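# Move the bone from the tray onto the table

## Task

Lift the bone out of the tray and set it down on the table top next to the tray, while the apple, the ball and the root all stay inside the tray.

## Robot and tools

Robot: two arms on a table. left_arm has a left hand and sits on the +y side; right_arm has a right hand, the mirror image. Base positions in the scene frame: left_arm (+0.013, +0.286, 0) m, right_arm (-0.044, -0.309, +0.017) m, each turned slightly about z. A two-camera stand is fixed behind them. Loose objects may get an occasional small push from outside.

Scene frame: origin at table-top height, halfway between the nominal bases. +z up, +x out over the table, +y toward left_arm. Image left and right do not match arm names. Fixed cameras and the table use this frame. Each arm's hand position, orientation, Hand target and wrist-camera pose are in that arm's own base frame.

Hand point axes (right hand): +z runs along straight fingers toward the tips, +y points out of the palm face, +x crosses the palm away from the thumb. On the left hand +x points toward the thumb. Straight fingertips end about 0.112 m beyond the hand point along +z, at y = -0.076. The palm face lies at y = -0.062. A rigid mast near the wrist on the palm side can collide with things. The arm sags under load and often stops a few cm short of its target. Command a little higher, or resend the missing distance as a new offset.

execute_actions(actions, cameras)
- actions: a list of actions, run in order. Each action lasts 0.5 s and holds up to 15 rows, one per 1/30 s step. A shorter action keeps its last row for the remaining steps.
- Each row is one flat list of 48 numbers covering both arms, each number in [-1, 1]. Send both arms' numbers even if only one moves. Order:
  - left_arm dx, dy, dz, rx, ry, rz
  - 16 left hand motor numbers
  - left current_limit, left speed
  - then the same 24 numbers for right_arm.
- Arm numbers are offsets, not poses. Each is measured from that arm's Hand target at the start of the action, along that arm's base axes. Every row of an action counts from that same start, not from the previous row. The next action starts from the new target, so repeating an offset moves the arm again.
- Scale: 1.0 = 0.6 m for dx, dy, dz and 180 degrees for rotation. rx, ry, rz form one rotation vector, turning about the Hand target's position. A translation longer than 1.0 is shortened along its line. Commanded orientation is clipped to within 40 degrees of the measured one. Small moves may not start. To stop pressing on something, command the target back past the hand point.
- Hand motor numbers are absolute goals, not offsets. Each one sets a hinge anywhere between its two stops. Order: index_abd, index_mcp, index_pip, index_dip, middle_abd, middle_mcp, middle_pip, middle_dip, ring_abd, ring_mcp, ring_pip, ring_dip, thumb_cmc, thumb_axl, thumb_mcp, thumb_ipl.
  - Straight values: mcp -0.75, pip -0.58, dip -0.70, abd 0.00, thumb_cmc -0.71, thumb_axl -0.68, thumb_mcp -0.23, thumb_ipl -0.17. +1 bends toward the palm.
- Grasp form: put a, b, c, d in the first four motor places and exact zeros in the other 12.
  - a curls the index and middle tips.
  - b bends the knuckles.
  - c brings the thumb in front of the palm.
  - d curls the ring finger.
  - All four at 0 opens the hand. For example, (0.4, 0.6, 0.8, 0) pinches the fingertips near y = +0.03 to +0.05, z about -0.05 to -0.06.
- A zero in a hand slot is a goal, not "no change". To keep a hand as it is, send back its hand_goal, current_limit and speed.
- current_limit: -1 to +1 maps to 0 to 550 mA per motor, minimum 11. speed: sets go to (speed+1)/2 of 8.5 rad/s. They start at +0.4 and -0.6, and the last values written stay in force.
- cameras: a list of names, ["all"], or []. If left out or null, an empty actions list returns all images and otherwise none. An unknown name makes the call invalid. An empty actions list is the way to look without moving.
- Camera names: cam_head_left, cam_head_right, cam_high, cam_low, cam_left_wrist, cam_right_wrist. All are 896x504, and calibration matrices are provided.

zoom_image(camera, region): returns an enlarged view of the latest full image from a camera in the newest set. region is [x0, y0, x1, y1] in pixels from the top-left, at most 504 by 504.

finished_scene(scene optional, 1): ends the scene for good. The bone must already rest on the table and stay there without help.

Results:
- end_effector_position (m) and end_effector_quat_wxyz per arm, in its base frame. These can be off by a few cm.
- Hand target: the commanded pose after clipping, from which the next offsets count.
- Joint positions, Joint velocities ("within noise" when still) and Joint torques. Torques are rough; numbers 3 and 4 wrap at ±28 N m.
- Per motor: hand_goal, hand_measured, hand_current_ma and hand_state (moving, goal, blocked or overload). Also hand_current_limit and hand_speed.
- A motor drawing 495 mA or more for 5 s in total shuts down for 10 s and drops what it holds. Keep grip current moderate.
- MOTOR HOT warns of heating. An OVER-TEMPERATURE FAULT drops the arm for 30 to 60 s. Avoid long stretched holds and pushes toward unreachable poses.

Cautions:
- Do not drop the bone from height or release it while it moves.
- Do not knock anything off the table, and do not disturb the apple, ball or root.
- Never let the two hands touch or grip each other.
- Avoid hard hits on the table or tray.
- Time keeps running while you think, and the robot holds its last command meanwhile. Smooth, low-effort motion is preferred.

Each tool is called as name(argument=value, ...), one argument or row to a line, values as JSON.

## Session

execute_actions(
  actions=[],
)

Scene clock: 0.00 s.
left_arm: end_effector_position=(+0.6085, -0.0485, +0.2154) hand_goal=(+0.000, -0.754, -0.576, -0.696, +0.000, -0.754, -0.576, -0.696, +0.000, -0.754, -0.576, -0.696, -0.714, -0.678, -0.226, -0.168) hand_measured=(+0.000, -0.754, -0.576, -0.696, +0.000, -0.754, -0.576, -0.696, +0.000, -0.754, -0.576, -0.696, -0.714, -0.678, -0.226, -0.168) hand_current_ma=(+0, +0, +0, +0, +0, +0, +0, +0, +0, +0, +0, +0, +0, +0, +0, +0) hand_state=(goal, goal, goal, goal, goal, goal, goal, goal, goal, goal, goal, goal, goal, goal, goal, goal) hand_current_limit=0.40 hand_speed=-0.60 end_effector_quat_wxyz=(+0.136, +0.943, -0.148, +0.265) | right_arm: end_effector_position=(+0.1659, +0.3355, +0.2166) hand_goal=(+0.000, -0.754, -0.576, -0.696, +0.000, -0.754, -0.576, -0.696, +0.000, -0.754, -0.576, -0.696, -0.714, -0.678, -0.226, -0.168) hand_measured=(+0.000, -0.754, -0.576, -0.696, +0.000, -0.754, -0.576, -0.696, +0.000, -0.754, -0.576, -0.696, -0.714, -0.678, -0.226, -0.168) hand_current_ma=(+0, +0, +0, +0, +0, +0, +0, +0, +0, +0, +0, +0, +0, +0, +0, +0) hand_state=(goal, goal, goal, goal, goal, goal, goal, goal, goal, goal, goal, goal, goal, goal, goal, goal) hand_current_limit=0.40 hand_speed=-0.60 end_effector_quat_wxyz=(+0.073, +0.536, +0.841, +0.013)
Joint positions: left_arm=[0.17 1.723 1.466 -0.865 0.42 1.956] | right_arm=[1.403 1.23 1.075 -1.448 0.145 0.97]
Joint velocities: within noise
Joint torques (N m): no reading
Heat: left arm: hottest shoulder 38 °C; right arm: hottest elbow 40 °C.
Hand target: left_arm +0.6154, -0.0473, +0.2186; +0.134, +0.942, -0.149, +0.270 | right_arm +0.1670, +0.3422, +0.2246; +0.069, +0.537, +0.841, +0.022

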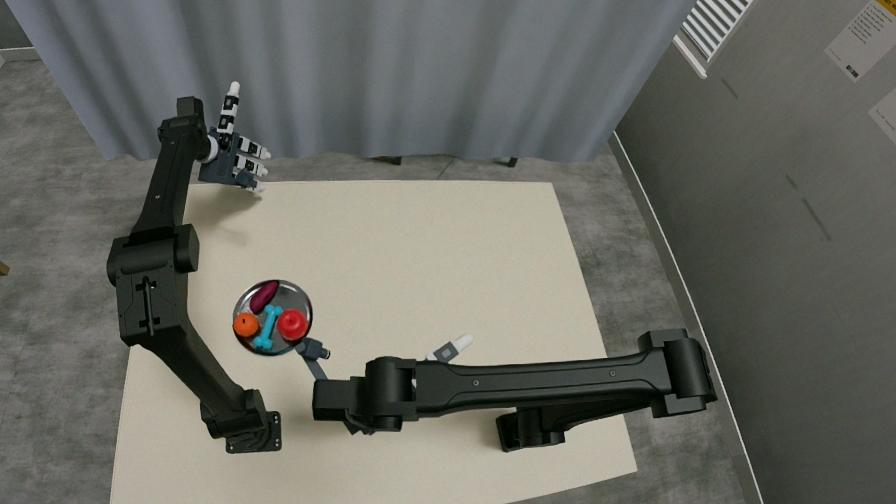

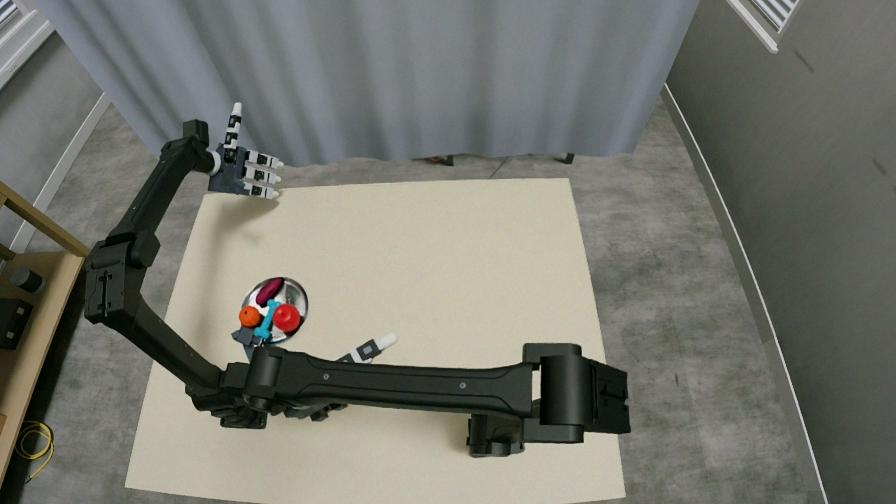

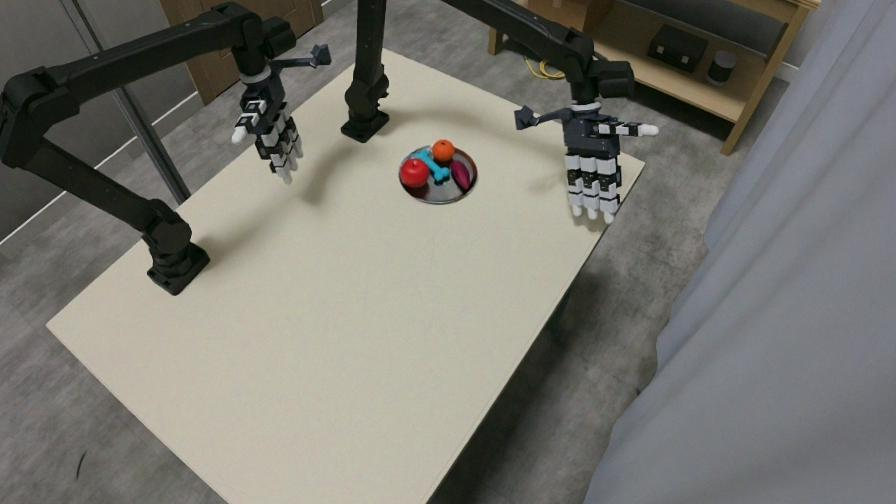

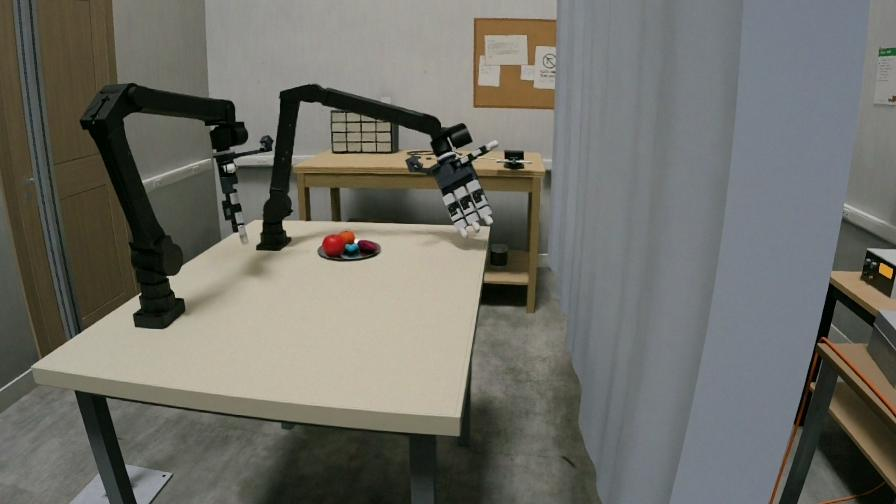

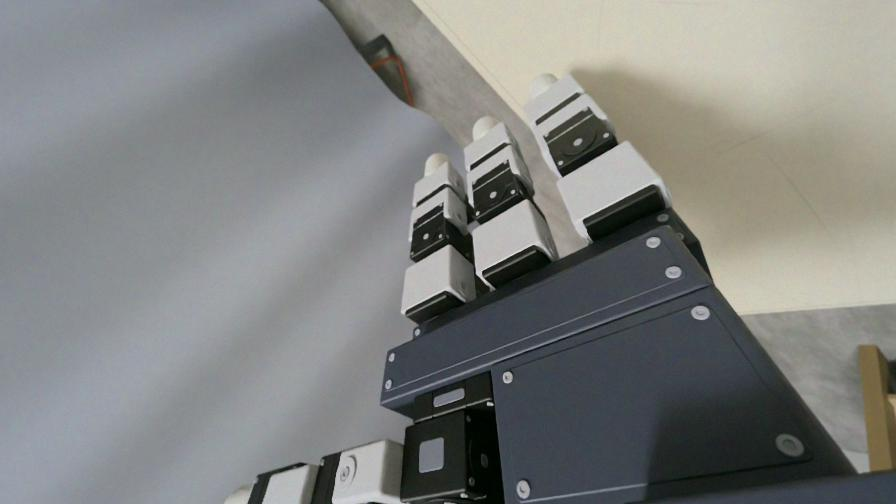

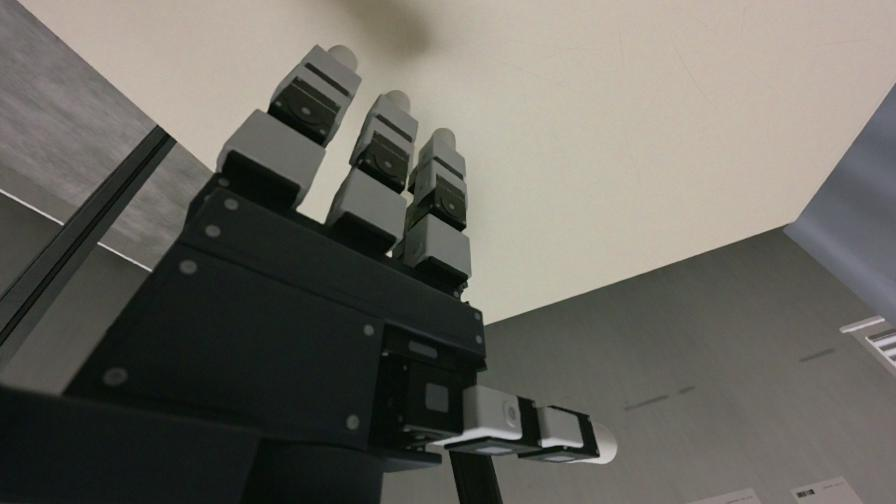

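zoom_image(
  camera="cam_head_left",
  region=[200, 250, 350, 370],
)

zoom_image(
  camera="cam_head_right",
  region=[200, 250, 350, 370],
)

zoom_image(
  camera="cam_high",
  region=[370, 110, 510, 220],
)

zoom_image(
  camera="cam_low",
  region=[290, 210, 410, 280],
)

Scaled by 3.360 from the camera's 896x504 image, which has a finer 1280x720 frame.

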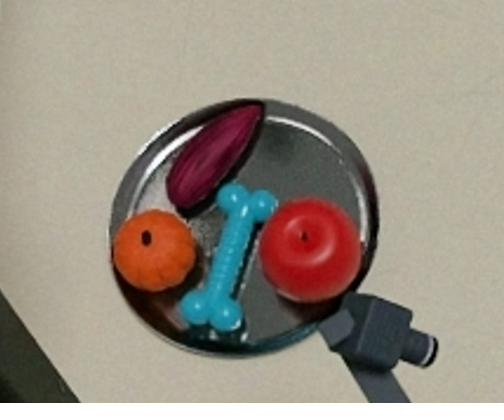

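Scaled by 3.360 from the camera's 896x504 image, which has a finer 1280x720 frame.

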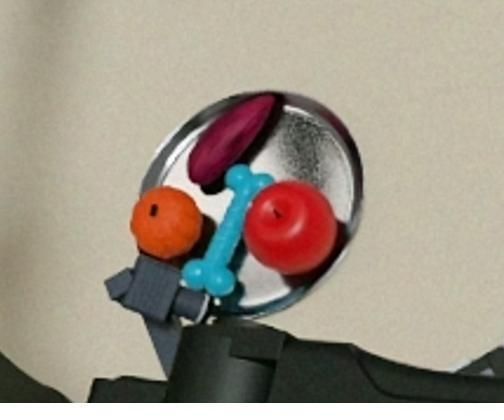

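Scaled by 3.600 from the camera's 896x504 image, which has a finer 1280x720 frame.

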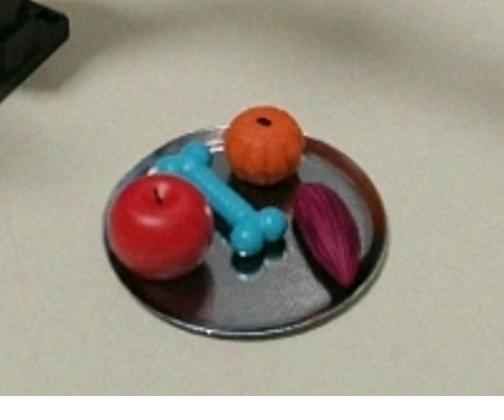

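Scaled by 4.200 from the camera's 896x504 image, which has a finer 1280x720 frame.

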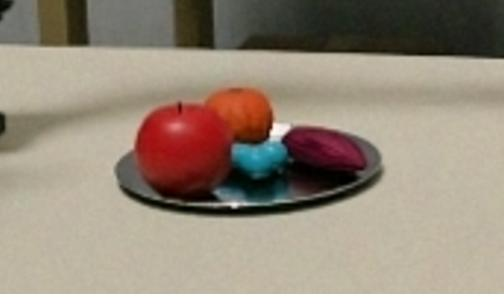

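zoom_image(
  camera="cam_head_left",
  region=[180, 360, 320, 480],
)

zoom_image(
  camera="cam_high",
  region=[320, 70, 430, 160],
)

zoom_image(
  camera="cam_high",
  region=[120, 180, 240, 310],
)

zoom_image(
  camera="cam_head_left",
  region=[460, 370, 600, 480],
)

Scaled by 3.600 from the camera's 896x504 image, which has a finer 1280x720 frame.

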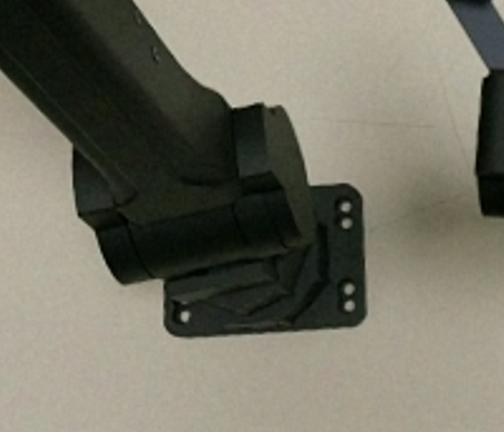

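Scaled by 4.582 from the camera's 896x504 image, which has a finer 1280x720 frame.

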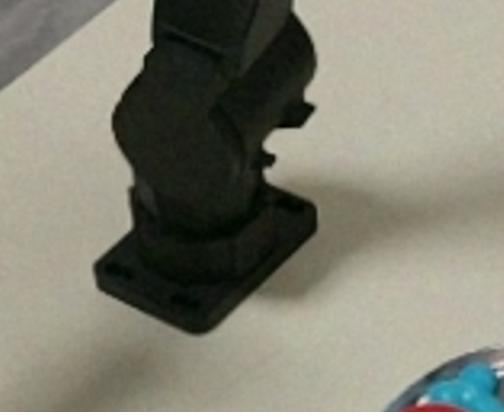

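Scaled by 3.877 from the camera's 896x504 image, which has a finer 1280x720 frame.

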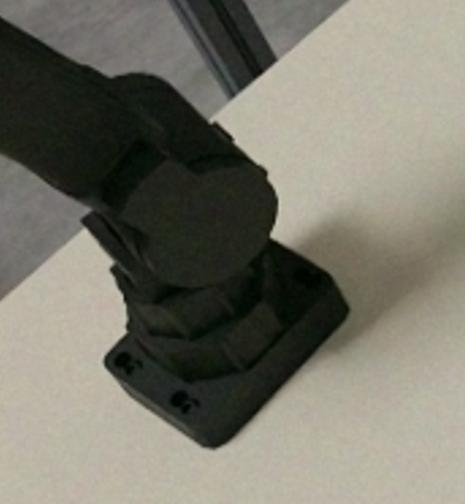

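Scaled by 3.600 from the camera's 896x504 image, which has a finer 1280x720 frame.

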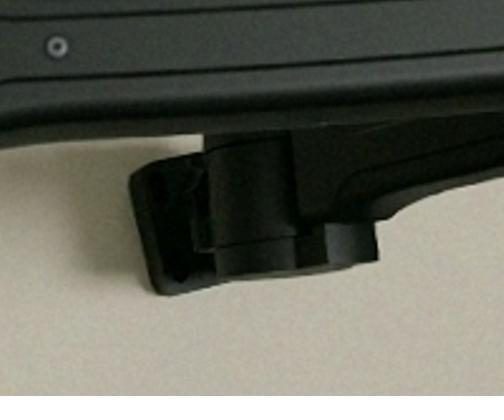

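zoom_image(
  camera="cam_high",
  region=[395, 135, 485, 210],
)

zoom_image(
  camera="cam_head_left",
  region=[228, 274, 318, 362],
)

zoom_image(
  camera="cam_head_right",
  region=[228, 270, 318, 350],
)

Scaled by 5.600 from the camera's 896x504 image, which has a finer 1280x720 frame.

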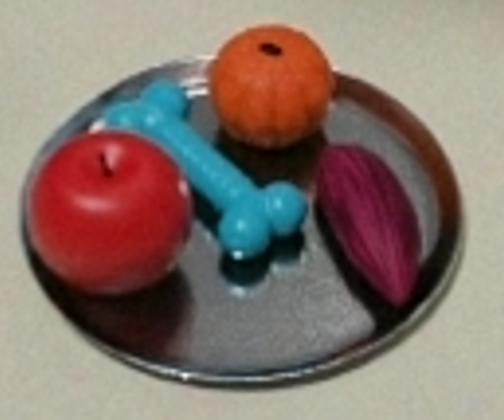

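Scaled by 5.600 from the camera's 896x504 image, which has a finer 1280x720 frame.

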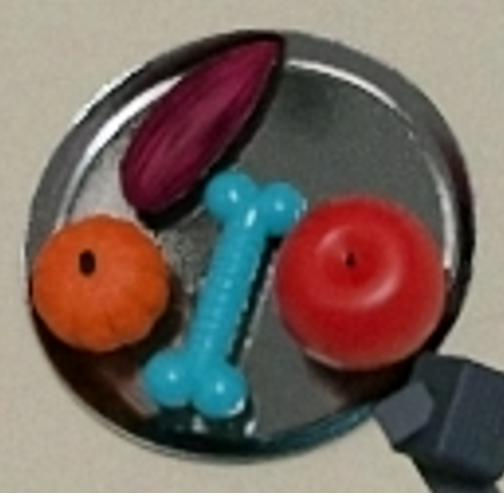

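Scaled by 5.600 from the camera's 896x504 image, which has a finer 1280x720 frame.

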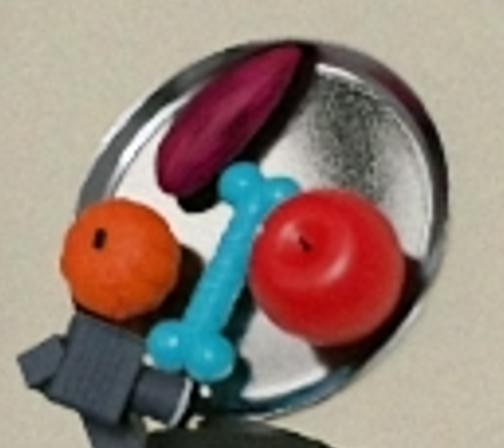

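execute_actions(
  actions=[
    [[0,0.161,0,0,0,0.05,0,0,0,0,0,0,0,0,0,0,0,0,0,0,0,0,0.4,-0.6,0,0,0.05,0,0,0,0,0,0,0,0,0,0,0,0,0,0,0,0,0,0,0,0.4,-0.6]],
    [[-0.0255,0.159,0,0,0,0.05,0,0,0,0,0,0,0,0,0,0,0,0,0,0,0,0,0.4,-0.6,0,0,0.05,0,0,0,0,0,0,0,0,0,0,0,0,0,0,0,0,0,0,0,0.4,-0.6]],
    [[-0.05,0.1535,0,0,0,0.05,0,0,0,0,0,0,0,0,0,0,0,0,0,0,0,0,0.4,-0.6,0,0,0.05,0,0,0,0,0,0,0,0,0,0,0,0,0,0,0,0,0,0,0,0.4,-0.6]],
    [[-0.0735,0.1437,0,0,0,0.05,0,0,0,0,0,0,0,0,0,0,0,0,0,0,0,0,0.4,-0.6,0,0,0.05,0,0,0,0,0,0,0,0,0,0,0,0,0,0,0,0,0,0,0,0.4,-0.6]],
  ],
  cameras=["all"],
)

Scene clock: 155.20 s.
left_arm: end_effector_position=(+0.5196, +0.3205, +0.2151) hand_goal=(+0.000, -0.750, -0.580, -0.700, +0.000, -0.750, -0.580, -0.700, +0.000, -0.750, -0.580, -0.700, -0.710, -0.680, -0.230, -0.170) hand_measured=(+0.000, -0.750, -0.578, -0.698, +0.000, -0.750, -0.578, -0.698, +0.000, -0.750, -0.578, -0.698, -0.712, -0.678, -0.224, -0.168) hand_current_ma=(+0, +0, +0, +1, +0, +0, +0, +1, +0, +0, +0, +1, +0, +1, +4, +1) hand_state=(goal, goal, goal, goal, goal, goal, goal, goal, goal, goal, goal, goal, goal, goal, goal, goal) hand_current_limit=0.40 hand_speed=-0.60 end_effector_quat_wxyz=(+0.046, +0.943, +0.152, +0.294) | right_arm: end_effector_position=(+0.1672, +0.3342, +0.3239) hand_goal=(+0.000, -0.750, -0.580, -0.700, +0.000, -0.750, -0.580, -0.700, +0.000, -0.750, -0.580, -0.700, -0.710, -0.680, -0.230, -0.170) hand_measured=(+0.000, -0.752, -0.578, -0.698, +0.000, -0.752, -0.578, -0.698, +0.000, -0.752, -0.578, -0.698, -0.714, -0.678, -0.224, -0.168) hand_current_ma=(+0, -3, +5, +4, +0, -2, +4, +5, +0, -2, +4, +4, -6, +5, +17, +5) hand_state=(goal, goal, goal, goal, goal, goal, goal, goal, goal, goal, goal, goal, goal, goal, goal, goal) hand_current_limit=0.40 hand_speed=-0.60 end_effector_quat_wxyz=(+0.071, +0.537, +0.840, +0.031)
Joint positions: left_arm=[0.802 1.723 1.466 -0.865 0.418 1.956] | right_arm=[1.403 1.202 1.329 -1.696 0.154 0.97]
Joint torques (N m): left_arm=[-1.32 -16.32 10.78 1.43 0.61 0.01] | right_arm=[-0.03 -8.18 15.01 0.09 0.47 -0.07]
Heat: left arm: hottest elbow 59 °C; right arm: hottest elbow 59 °C.
Hand target: left_arm +0.5259, +0.3230, +0.2186; +0.044, +0.942, +0.149, +0.298 | right_arm +0.1670, +0.3422, +0.3445; +0.069, +0.537, +0.841, +0.022
Off the commanded pose: left_arm 0.008 m, 1 deg | right_arm 0.022 m, 1 deg.
joint sent to its limit (right arm) — joint 4 (wrist pitch), lower limit. The joint targets are off in orientation, not in position.
camera_calibration:
cam_left_wrist: T_world_to_cam=[[-0.777468, 0.336169, -0.53154, 0.376151], [-0.201194, 0.667805, 0.716629, -0.308138], [0.595873, 0.664098, -0.451562, -0.295134], [0, 0, 0, 1]] pos_world=[0.406312, 0.275324, 0.287489]
cam_right_wrist: T_world_to_cam=[[0.898571, -0.405559, 0.167607, -0.0439918], [-0.394089, -0.577767, 0.714758, -0.0270505], [-0.193039, -0.708313, -0.678991, 0.611812], [0, 0, 0, 1]] pos_world=[0.146973, 0.399884, 0.442123]

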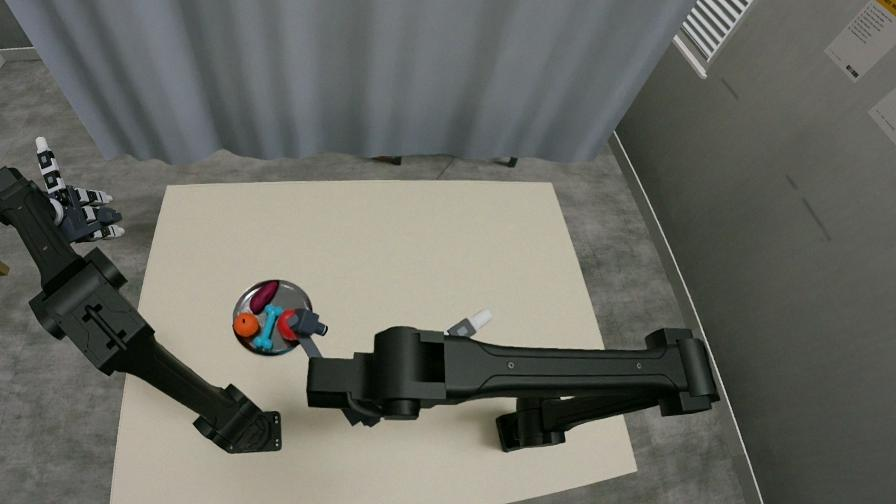

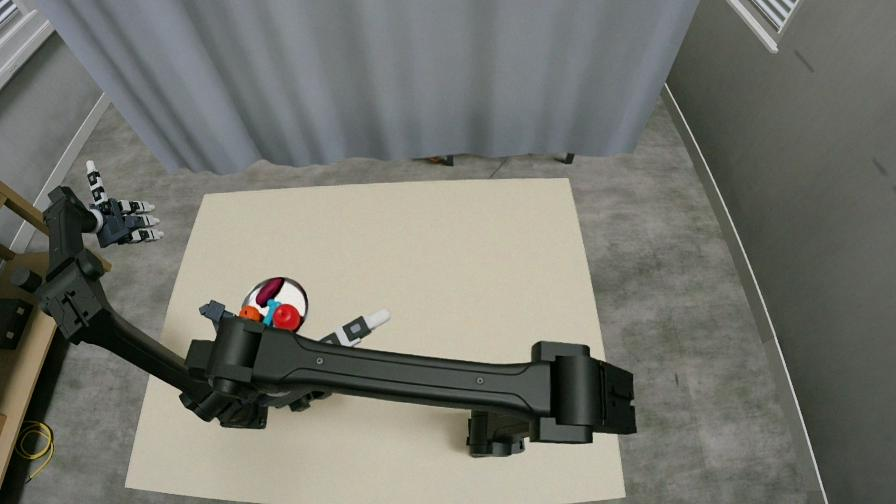

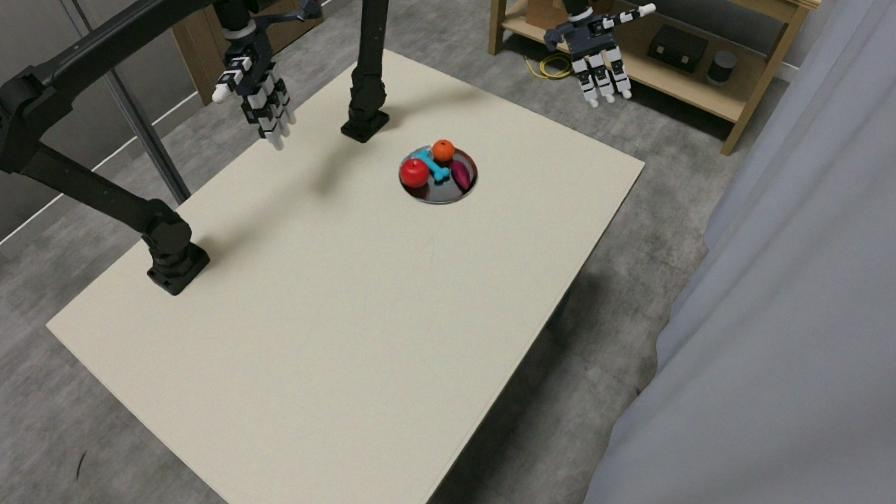

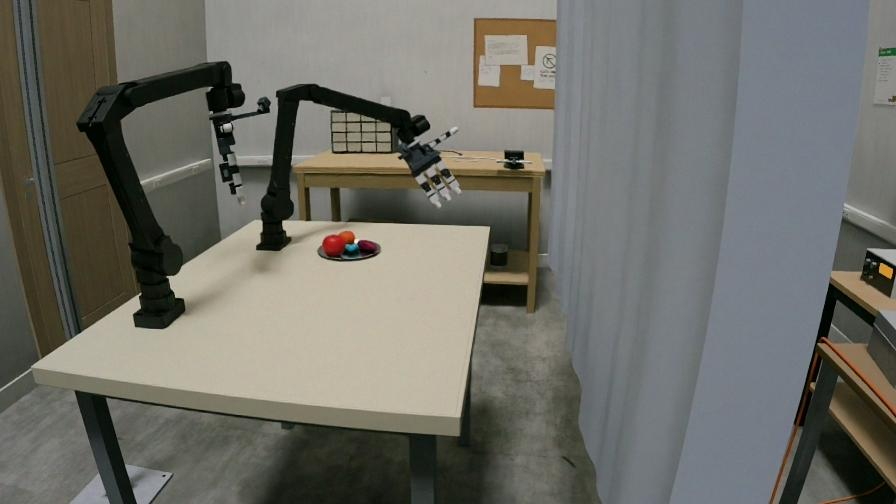

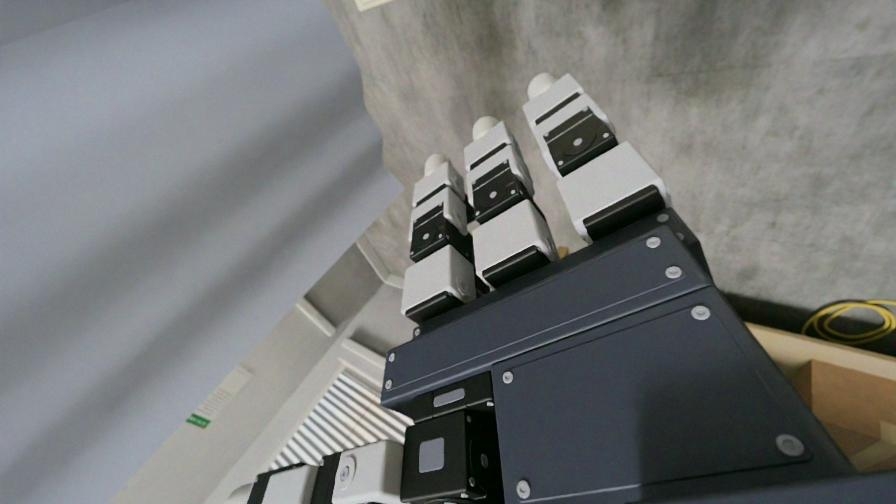

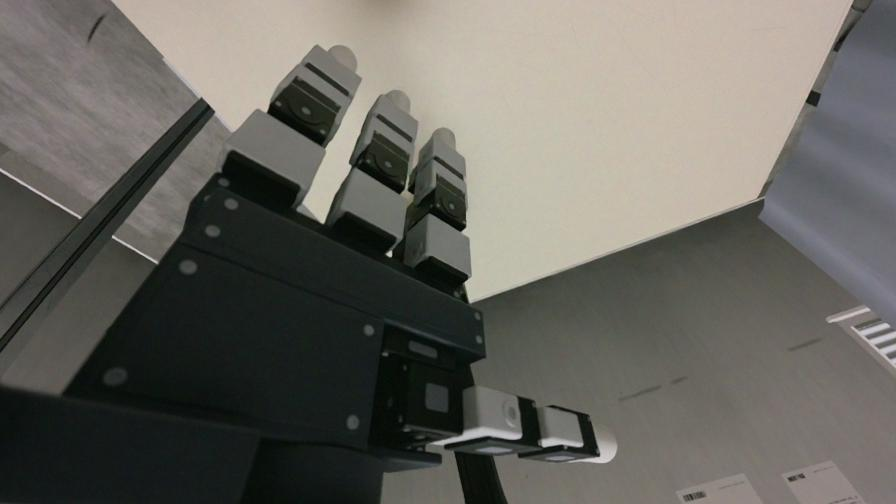

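execute_actions(
  actions=[
    [[0,0,0,0,0,0,0,0,0,0,0,0,0,0,0,0,0,0,0,0,0,0,0.4,-0.6,0.0503,0.058,-0.035,0.0064,0.0635,-0.0458,0,0,0,0,0,0,0,0,0,0,0,0,0,0,0,0,0.4,-0.6]],
    [[0,0,0,0,0,0,0,0,0,0,0,0,0,0,0,0,0,0,0,0,0,0,0.4,-0.6,0.0503,0.058,-0.035,0.0064,0.0635,-0.0458,0,0,0,0,0,0,0,0,0,0,0,0,0,0,0,0,0.4,-0.6]],
    [[0,0,0,0,0,0,0,0,0,0,0,0,0,0,0,0,0,0,0,0,0,0,0.4,-0.6,0.0503,0.058,-0.035,0.0064,0.0635,-0.0458,0,0,0,0,0,0,0,0,0,0,0,0,0,0,0,0,0.4,-0.6]],
    [[0,0,0,0,0,0,0,0,0,0,0,0,0,0,0,0,0,0,0,0,0,0,0.4,-0.6,0.0503,0.058,-0.035,0.0064,0.0635,-0.0458,0,0,0,0,0,0,0,0,0,0,0,0,0,0,0,0,0.4,-0.6]],
  ],
  cameras=["cam_head_left", "cam_high", "cam_low"],
)

Scene clock: 163.13 s.
left_arm: end_effector_position=(+0.5196, +0.3205, +0.2151) hand_goal=(+0.000, -0.750, -0.580, -0.700, +0.000, -0.750, -0.580, -0.700, +0.000, -0.750, -0.580, -0.700, -0.710, -0.680, -0.230, -0.170) hand_measured=(+0.000, -0.750, -0.578, -0.698, +0.000, -0.750, -0.578, -0.698, +0.000, -0.750, -0.578, -0.698, -0.712, -0.678, -0.224, -0.168) hand_current_ma=(+0, +0, +0, +1, +0, +0, +0, +1, +0, +0, +0, +1, +0, +1, +4, +1) hand_state=(goal, goal, goal, goal, goal, goal, goal, goal, goal, goal, goal, goal, goal, goal, goal, goal) hand_current_limit=0.40 hand_speed=-0.60 end_effector_quat_wxyz=(+0.046, +0.943, +0.152, +0.294) | right_arm: end_effector_position=(+0.2831, +0.4707, +0.2446) hand_goal=(+0.000, -0.750, -0.580, -0.700, +0.000, -0.750, -0.580, -0.700, +0.000, -0.750, -0.580, -0.700, -0.710, -0.680, -0.230, -0.170) hand_measured=(+0.000, -0.746, -0.578, -0.698, +0.000, -0.746, -0.578, -0.698, +0.000, -0.746, -0.578, -0.698, -0.708, -0.678, -0.224, -0.168) hand_current_ma=(+0, +10, +3, +4, +0, +9, +2, +4, +0, +10, +2, +4, +5, +5, +16, +5) hand_state=(goal, goal, goal, goal, goal, goal, goal, goal, goal, goal, goal, goal, goal, goal, goal, goal) hand_current_limit=0.40 hand_speed=-0.60 end_effector_quat_wxyz=(-0.282, +0.734, +0.608, -0.112)
Joint positions: left_arm=[0.802 1.723 1.466 -0.865 0.418 1.956] | right_arm=[0.977 1.789 1.855 -1.701 -0.614 1.144]
Joint torques (N m): left_arm=[-1.14 -16.21 10.82 1.39 0.6 0] | right_arm=[-0.73 -16.62 14.84 0.13 -0.54 0.07]
Heat: left arm: hottest elbow 60 °C; right arm: hottest elbow 61 °C.
Hand target: left_arm +0.5259, +0.3230, +0.2186; +0.044, +0.942, +0.149, +0.298 | right_arm +0.2877, +0.4813, +0.2605; -0.276, +0.716, +0.618, -0.173
Off the commanded pose: left_arm 0.008 m, 1 deg | right_arm 0.020 m, 7 deg.
joint sent to its limit (right arm) — joint 4 (wrist pitch), lower limit. The joint targets are off in orientation, not in position.
Images, in order (width x height): cam_head_left 896x504, cam_high 896x504, cam_low 896x504.

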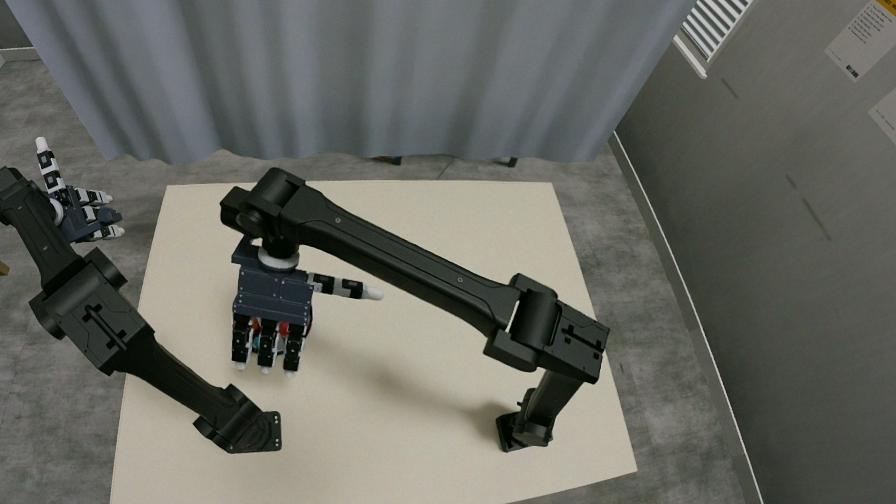

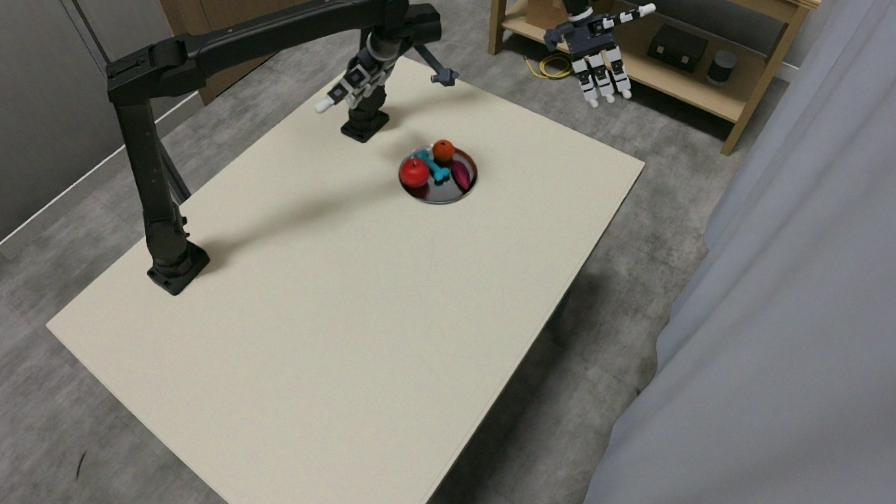

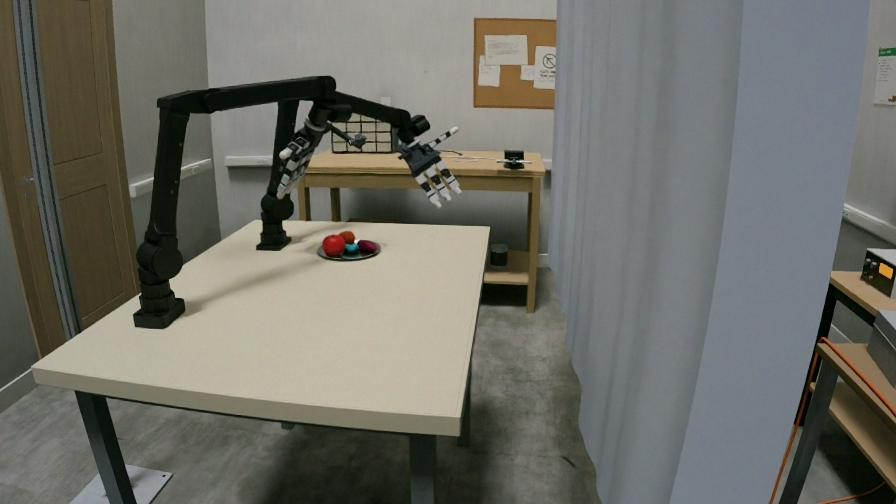

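execute_actions(
  actions=[
    [[0,0,0,0,0,0,0,0,0,0,0,0,0,0,0,0,0,0,0,0,0,0,0.4,-0.6,0.025,0.0265,-0.05,0.0052,0.0317,-0.0325,0,0,0,0,0,0,0,0,0,0,0,0,0,0,0,0,0.4,-0.6]],
    [[0,0,0,0,0,0,0,0,0,0,0,0,0,0,0,0,0,0,0,0,0,0,0.4,-0.6,0.025,0.0265,-0.05,0.0052,0.0317,-0.0325,-0.167,-0.945,-0.007,-0.116,0,-1,-0.58,-0.7,0,-1,-0.58,-0.7,0.714,-0.677,0,-0.005,0.4,-0.7]],
    [[0,0,0,0,0,0,0,0,0,0,0,0,0,0,0,0,0,0,0,0,0,0,0.4,-0.6,0.025,0.0265,-0.05,0.0052,0.0317,-0.0325,-0.167,-0.945,-0.007,-0.116,0,-1,-0.58,-0.7,0,-1,-0.58,-0.7,0.714,-0.677,0,-0.005,0.4,-0.7]],
    [[0,0,0,0,0,0,0,0,0,0,0,0,0,0,0,0,0,0,0,0,0,0,0.4,-0.6,0.025,0.0265,-0.05,0.0052,0.0317,-0.0325,-0.167,-0.945,-0.007,-0.116,0,-1,-0.58,-0.7,0,-1,-0.58,-0.7,0.714,-0.677,0,-0.005,0.4,-0.7]],
  ],
  cameras=["all"],
)

Scene clock: 190.40 s.
left_arm: end_effector_position=(+0.5196, +0.3205, +0.2151) hand_goal=(+0.000, -0.750, -0.580, -0.700, +0.000, -0.750, -0.580, -0.700, +0.000, -0.750, -0.580, -0.700, -0.710, -0.680, -0.230, -0.170) hand_measured=(+0.000, -0.750, -0.578, -0.698, +0.000, -0.750, -0.578, -0.698, +0.000, -0.750, -0.578, -0.698, -0.712, -0.678, -0.224, -0.168) hand_current_ma=(+0, +0, +0, +1, +0, +0, +0, +1, +0, +0, +0, +1, +0, +1, +4, +1) hand_state=(goal, goal, goal, goal, goal, goal, goal, goal, goal, goal, goal, goal, goal, goal, goal, goal) hand_current_limit=0.40 hand_speed=-0.60 end_effector_quat_wxyz=(+0.046, +0.943, +0.152, +0.294) | right_arm: end_effector_position=(+0.3374, +0.5379, +0.1320) hand_goal=(-0.168, -0.946, -0.008, -0.116, +0.000, -1.000, -0.580, -0.700, +0.000, -1.000, -0.580, -0.700, +0.714, -0.678, +0.000, -0.006) hand_measured=(-0.166, -0.930, -0.010, -0.118, +0.000, -0.984, -0.578, -0.698, +0.000, -0.982, -0.578, -0.698, +0.710, -0.678, +0.000, -0.008) hand_current_ma=(+3, +44, -2, -5, -1, +46, +2, +4, -1, +50, +2, +4, -6, +0, +0, -4) hand_state=(goal, goal, goal, goal, goal, goal, goal, goal, goal, goal, goal, goal, goal, goal, goal, goal) hand_current_limit=0.40 hand_speed=-0.70 end_effector_quat_wxyz=(-0.440, +0.769, +0.398, -0.238)
Joint positions: left_arm=[0.802 1.723 1.466 -0.865 0.418 1.956] | right_arm=[0.847 2.2 2.114 -1.701 -1.033 1.339]
Joint torques (N m): left_arm=[-1.14 -16.32 10.82 1.42 0.6 0] | right_arm=[-0.97 -21.19 14.49 -0.06 -0.89 0.07]
Heat: left arm: hottest elbow 60 °C; right arm: hottest elbow 64 °C.
Hand target: left_arm +0.5259, +0.3230, +0.2186; +0.044, +0.942, +0.149, +0.298 | right_arm +0.3476, +0.5450, +0.1407; -0.443, +0.768, +0.400, -0.231
Off the commanded pose: left_arm 0.008 m, 1 deg | right_arm 0.015 m, 1 deg.
joint sent to its limit (right arm) — joint 4 (wrist pitch), lower limit. The joint targets still meet the commanded pose.
camera_calibration:
cam_left_wrist: T_world_to_cam=[[-0.777468, 0.336169, -0.53154, 0.376151], [-0.201194, 0.667805, 0.716629, -0.308138], [0.595873, 0.664098, -0.451562, -0.295134], [0, 0, 0, 1]] pos_world=[0.406312, 0.275324, 0.287489]
cam_right_wrist: T_world_to_cam=[[-0.149482, -0.823148, -0.547798, 0.590542], [0.0938862, -0.563336, 0.820876, 0.108482], [-0.984297, 0.0712752, 0.161491, 0.395421], [0, 0, 0, 1]] pos_world=[0.467302, 0.519032, 0.170591]

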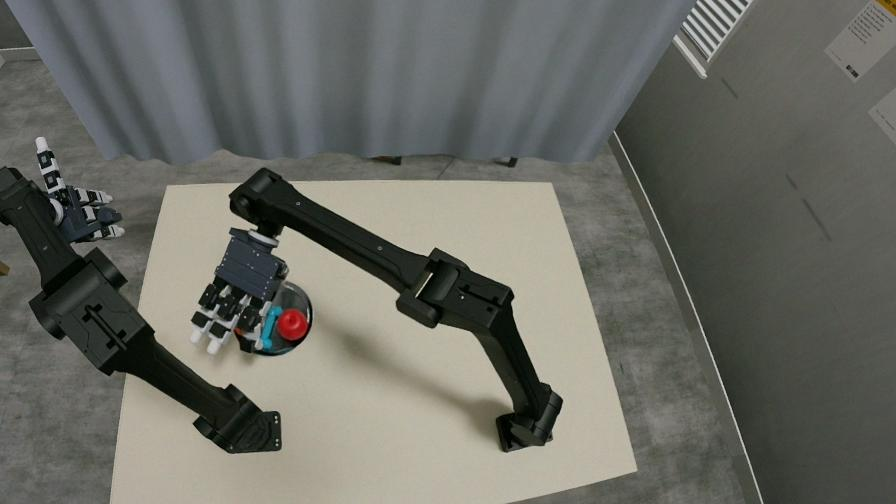

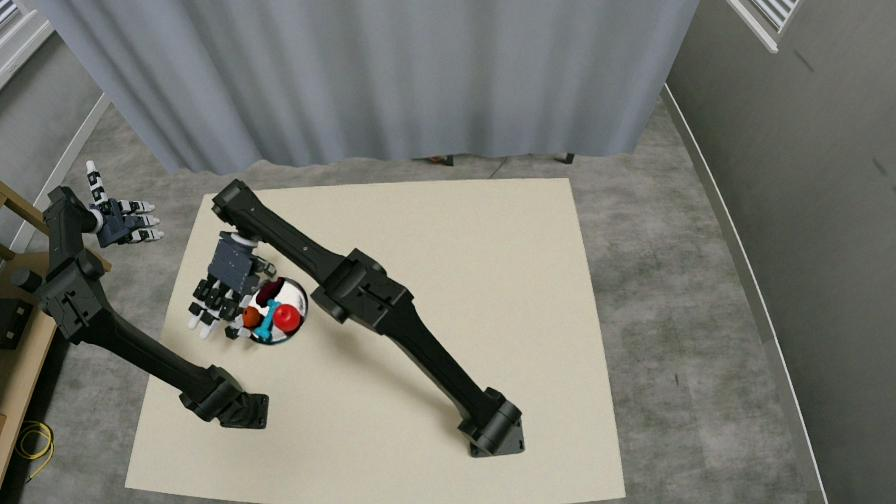

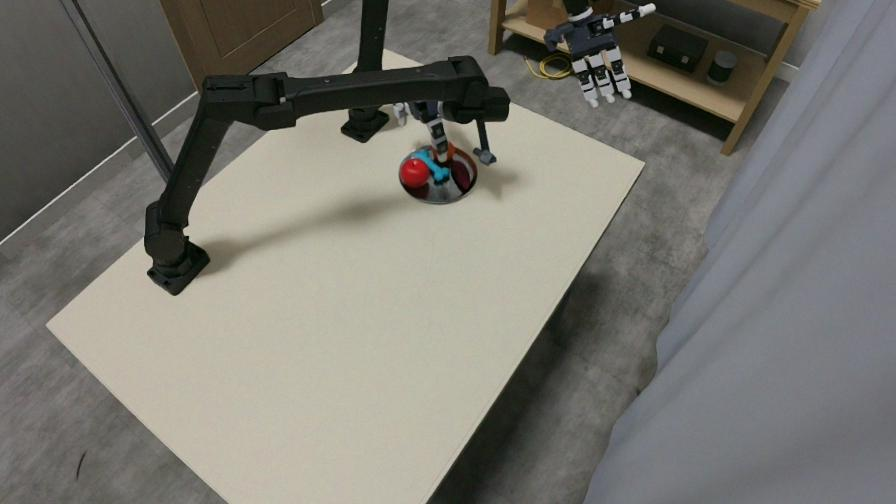

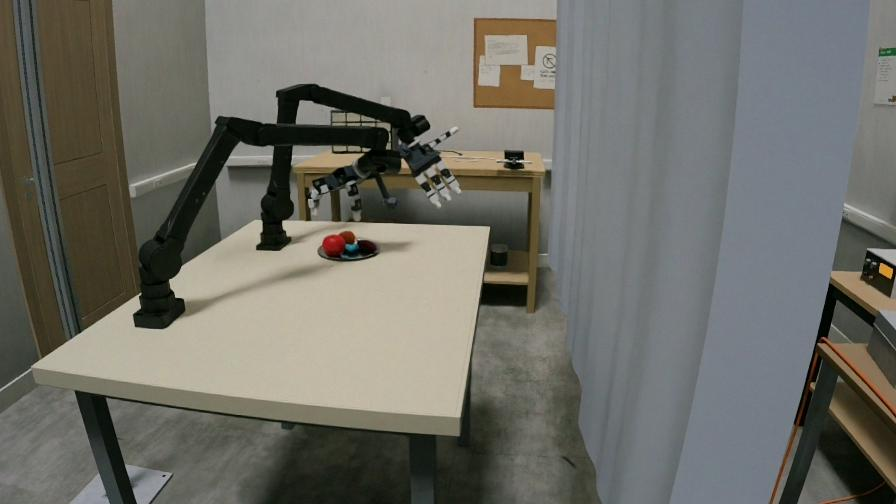

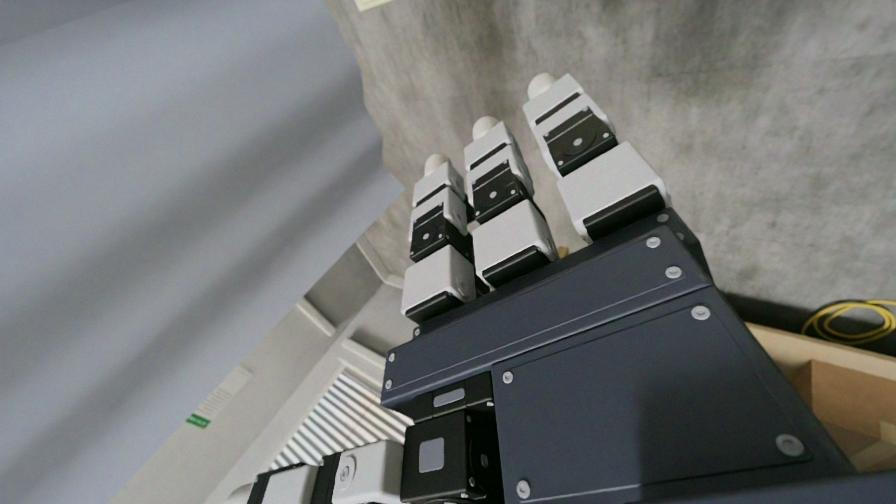

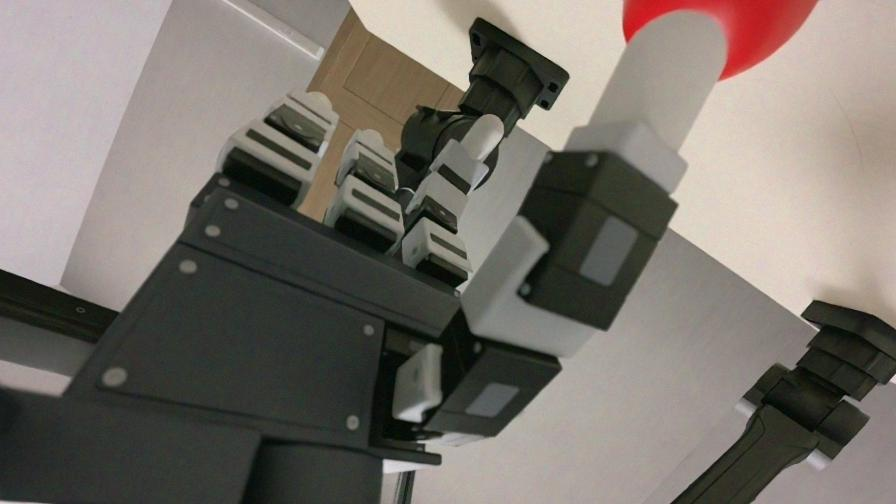

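zoom_image(
  camera="cam_head_left",
  region=[180, 215, 330, 365],
)

zoom_image(
  camera="cam_head_right",
  region=[180, 215, 330, 365],
)

zoom_image(
  camera="cam_high",
  region=[380, 80, 520, 210],
)

zoom_image(
  camera="cam_low",
  region=[280, 130, 430, 280],
)

Scaled by 3.360 from the camera's 896x504 image, which has a finer 1280x720 frame.

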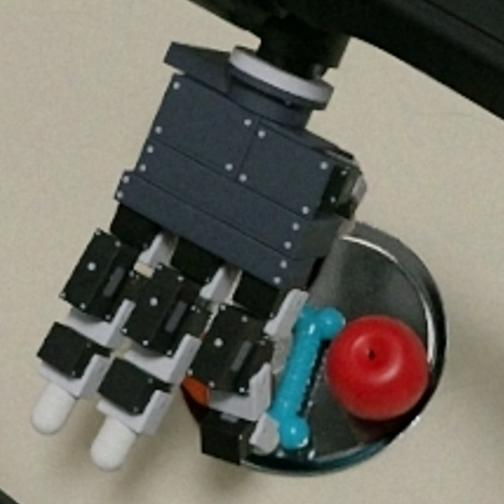

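Scaled by 3.360 from the camera's 896x504 image, which has a finer 1280x720 frame.

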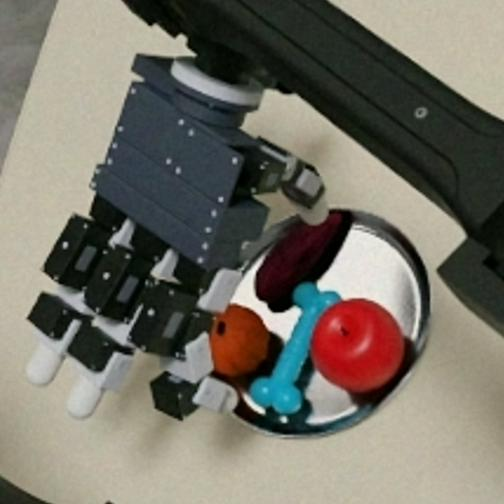

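Scaled by 3.600 from the camera's 896x504 image, which has a finer 1280x720 frame.

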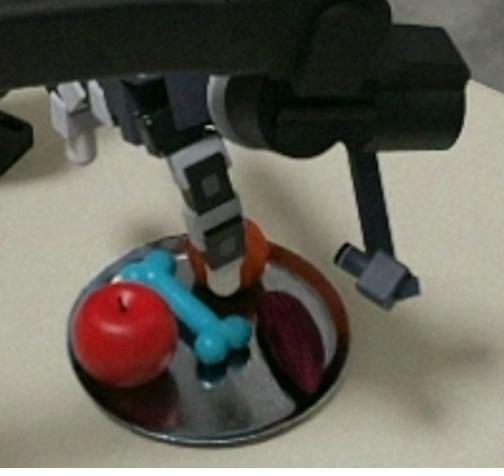

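Scaled by 3.360 from the camera's 896x504 image, which has a finer 1280x720 frame.

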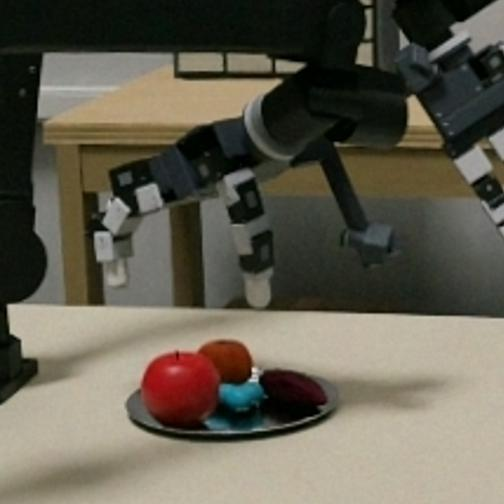

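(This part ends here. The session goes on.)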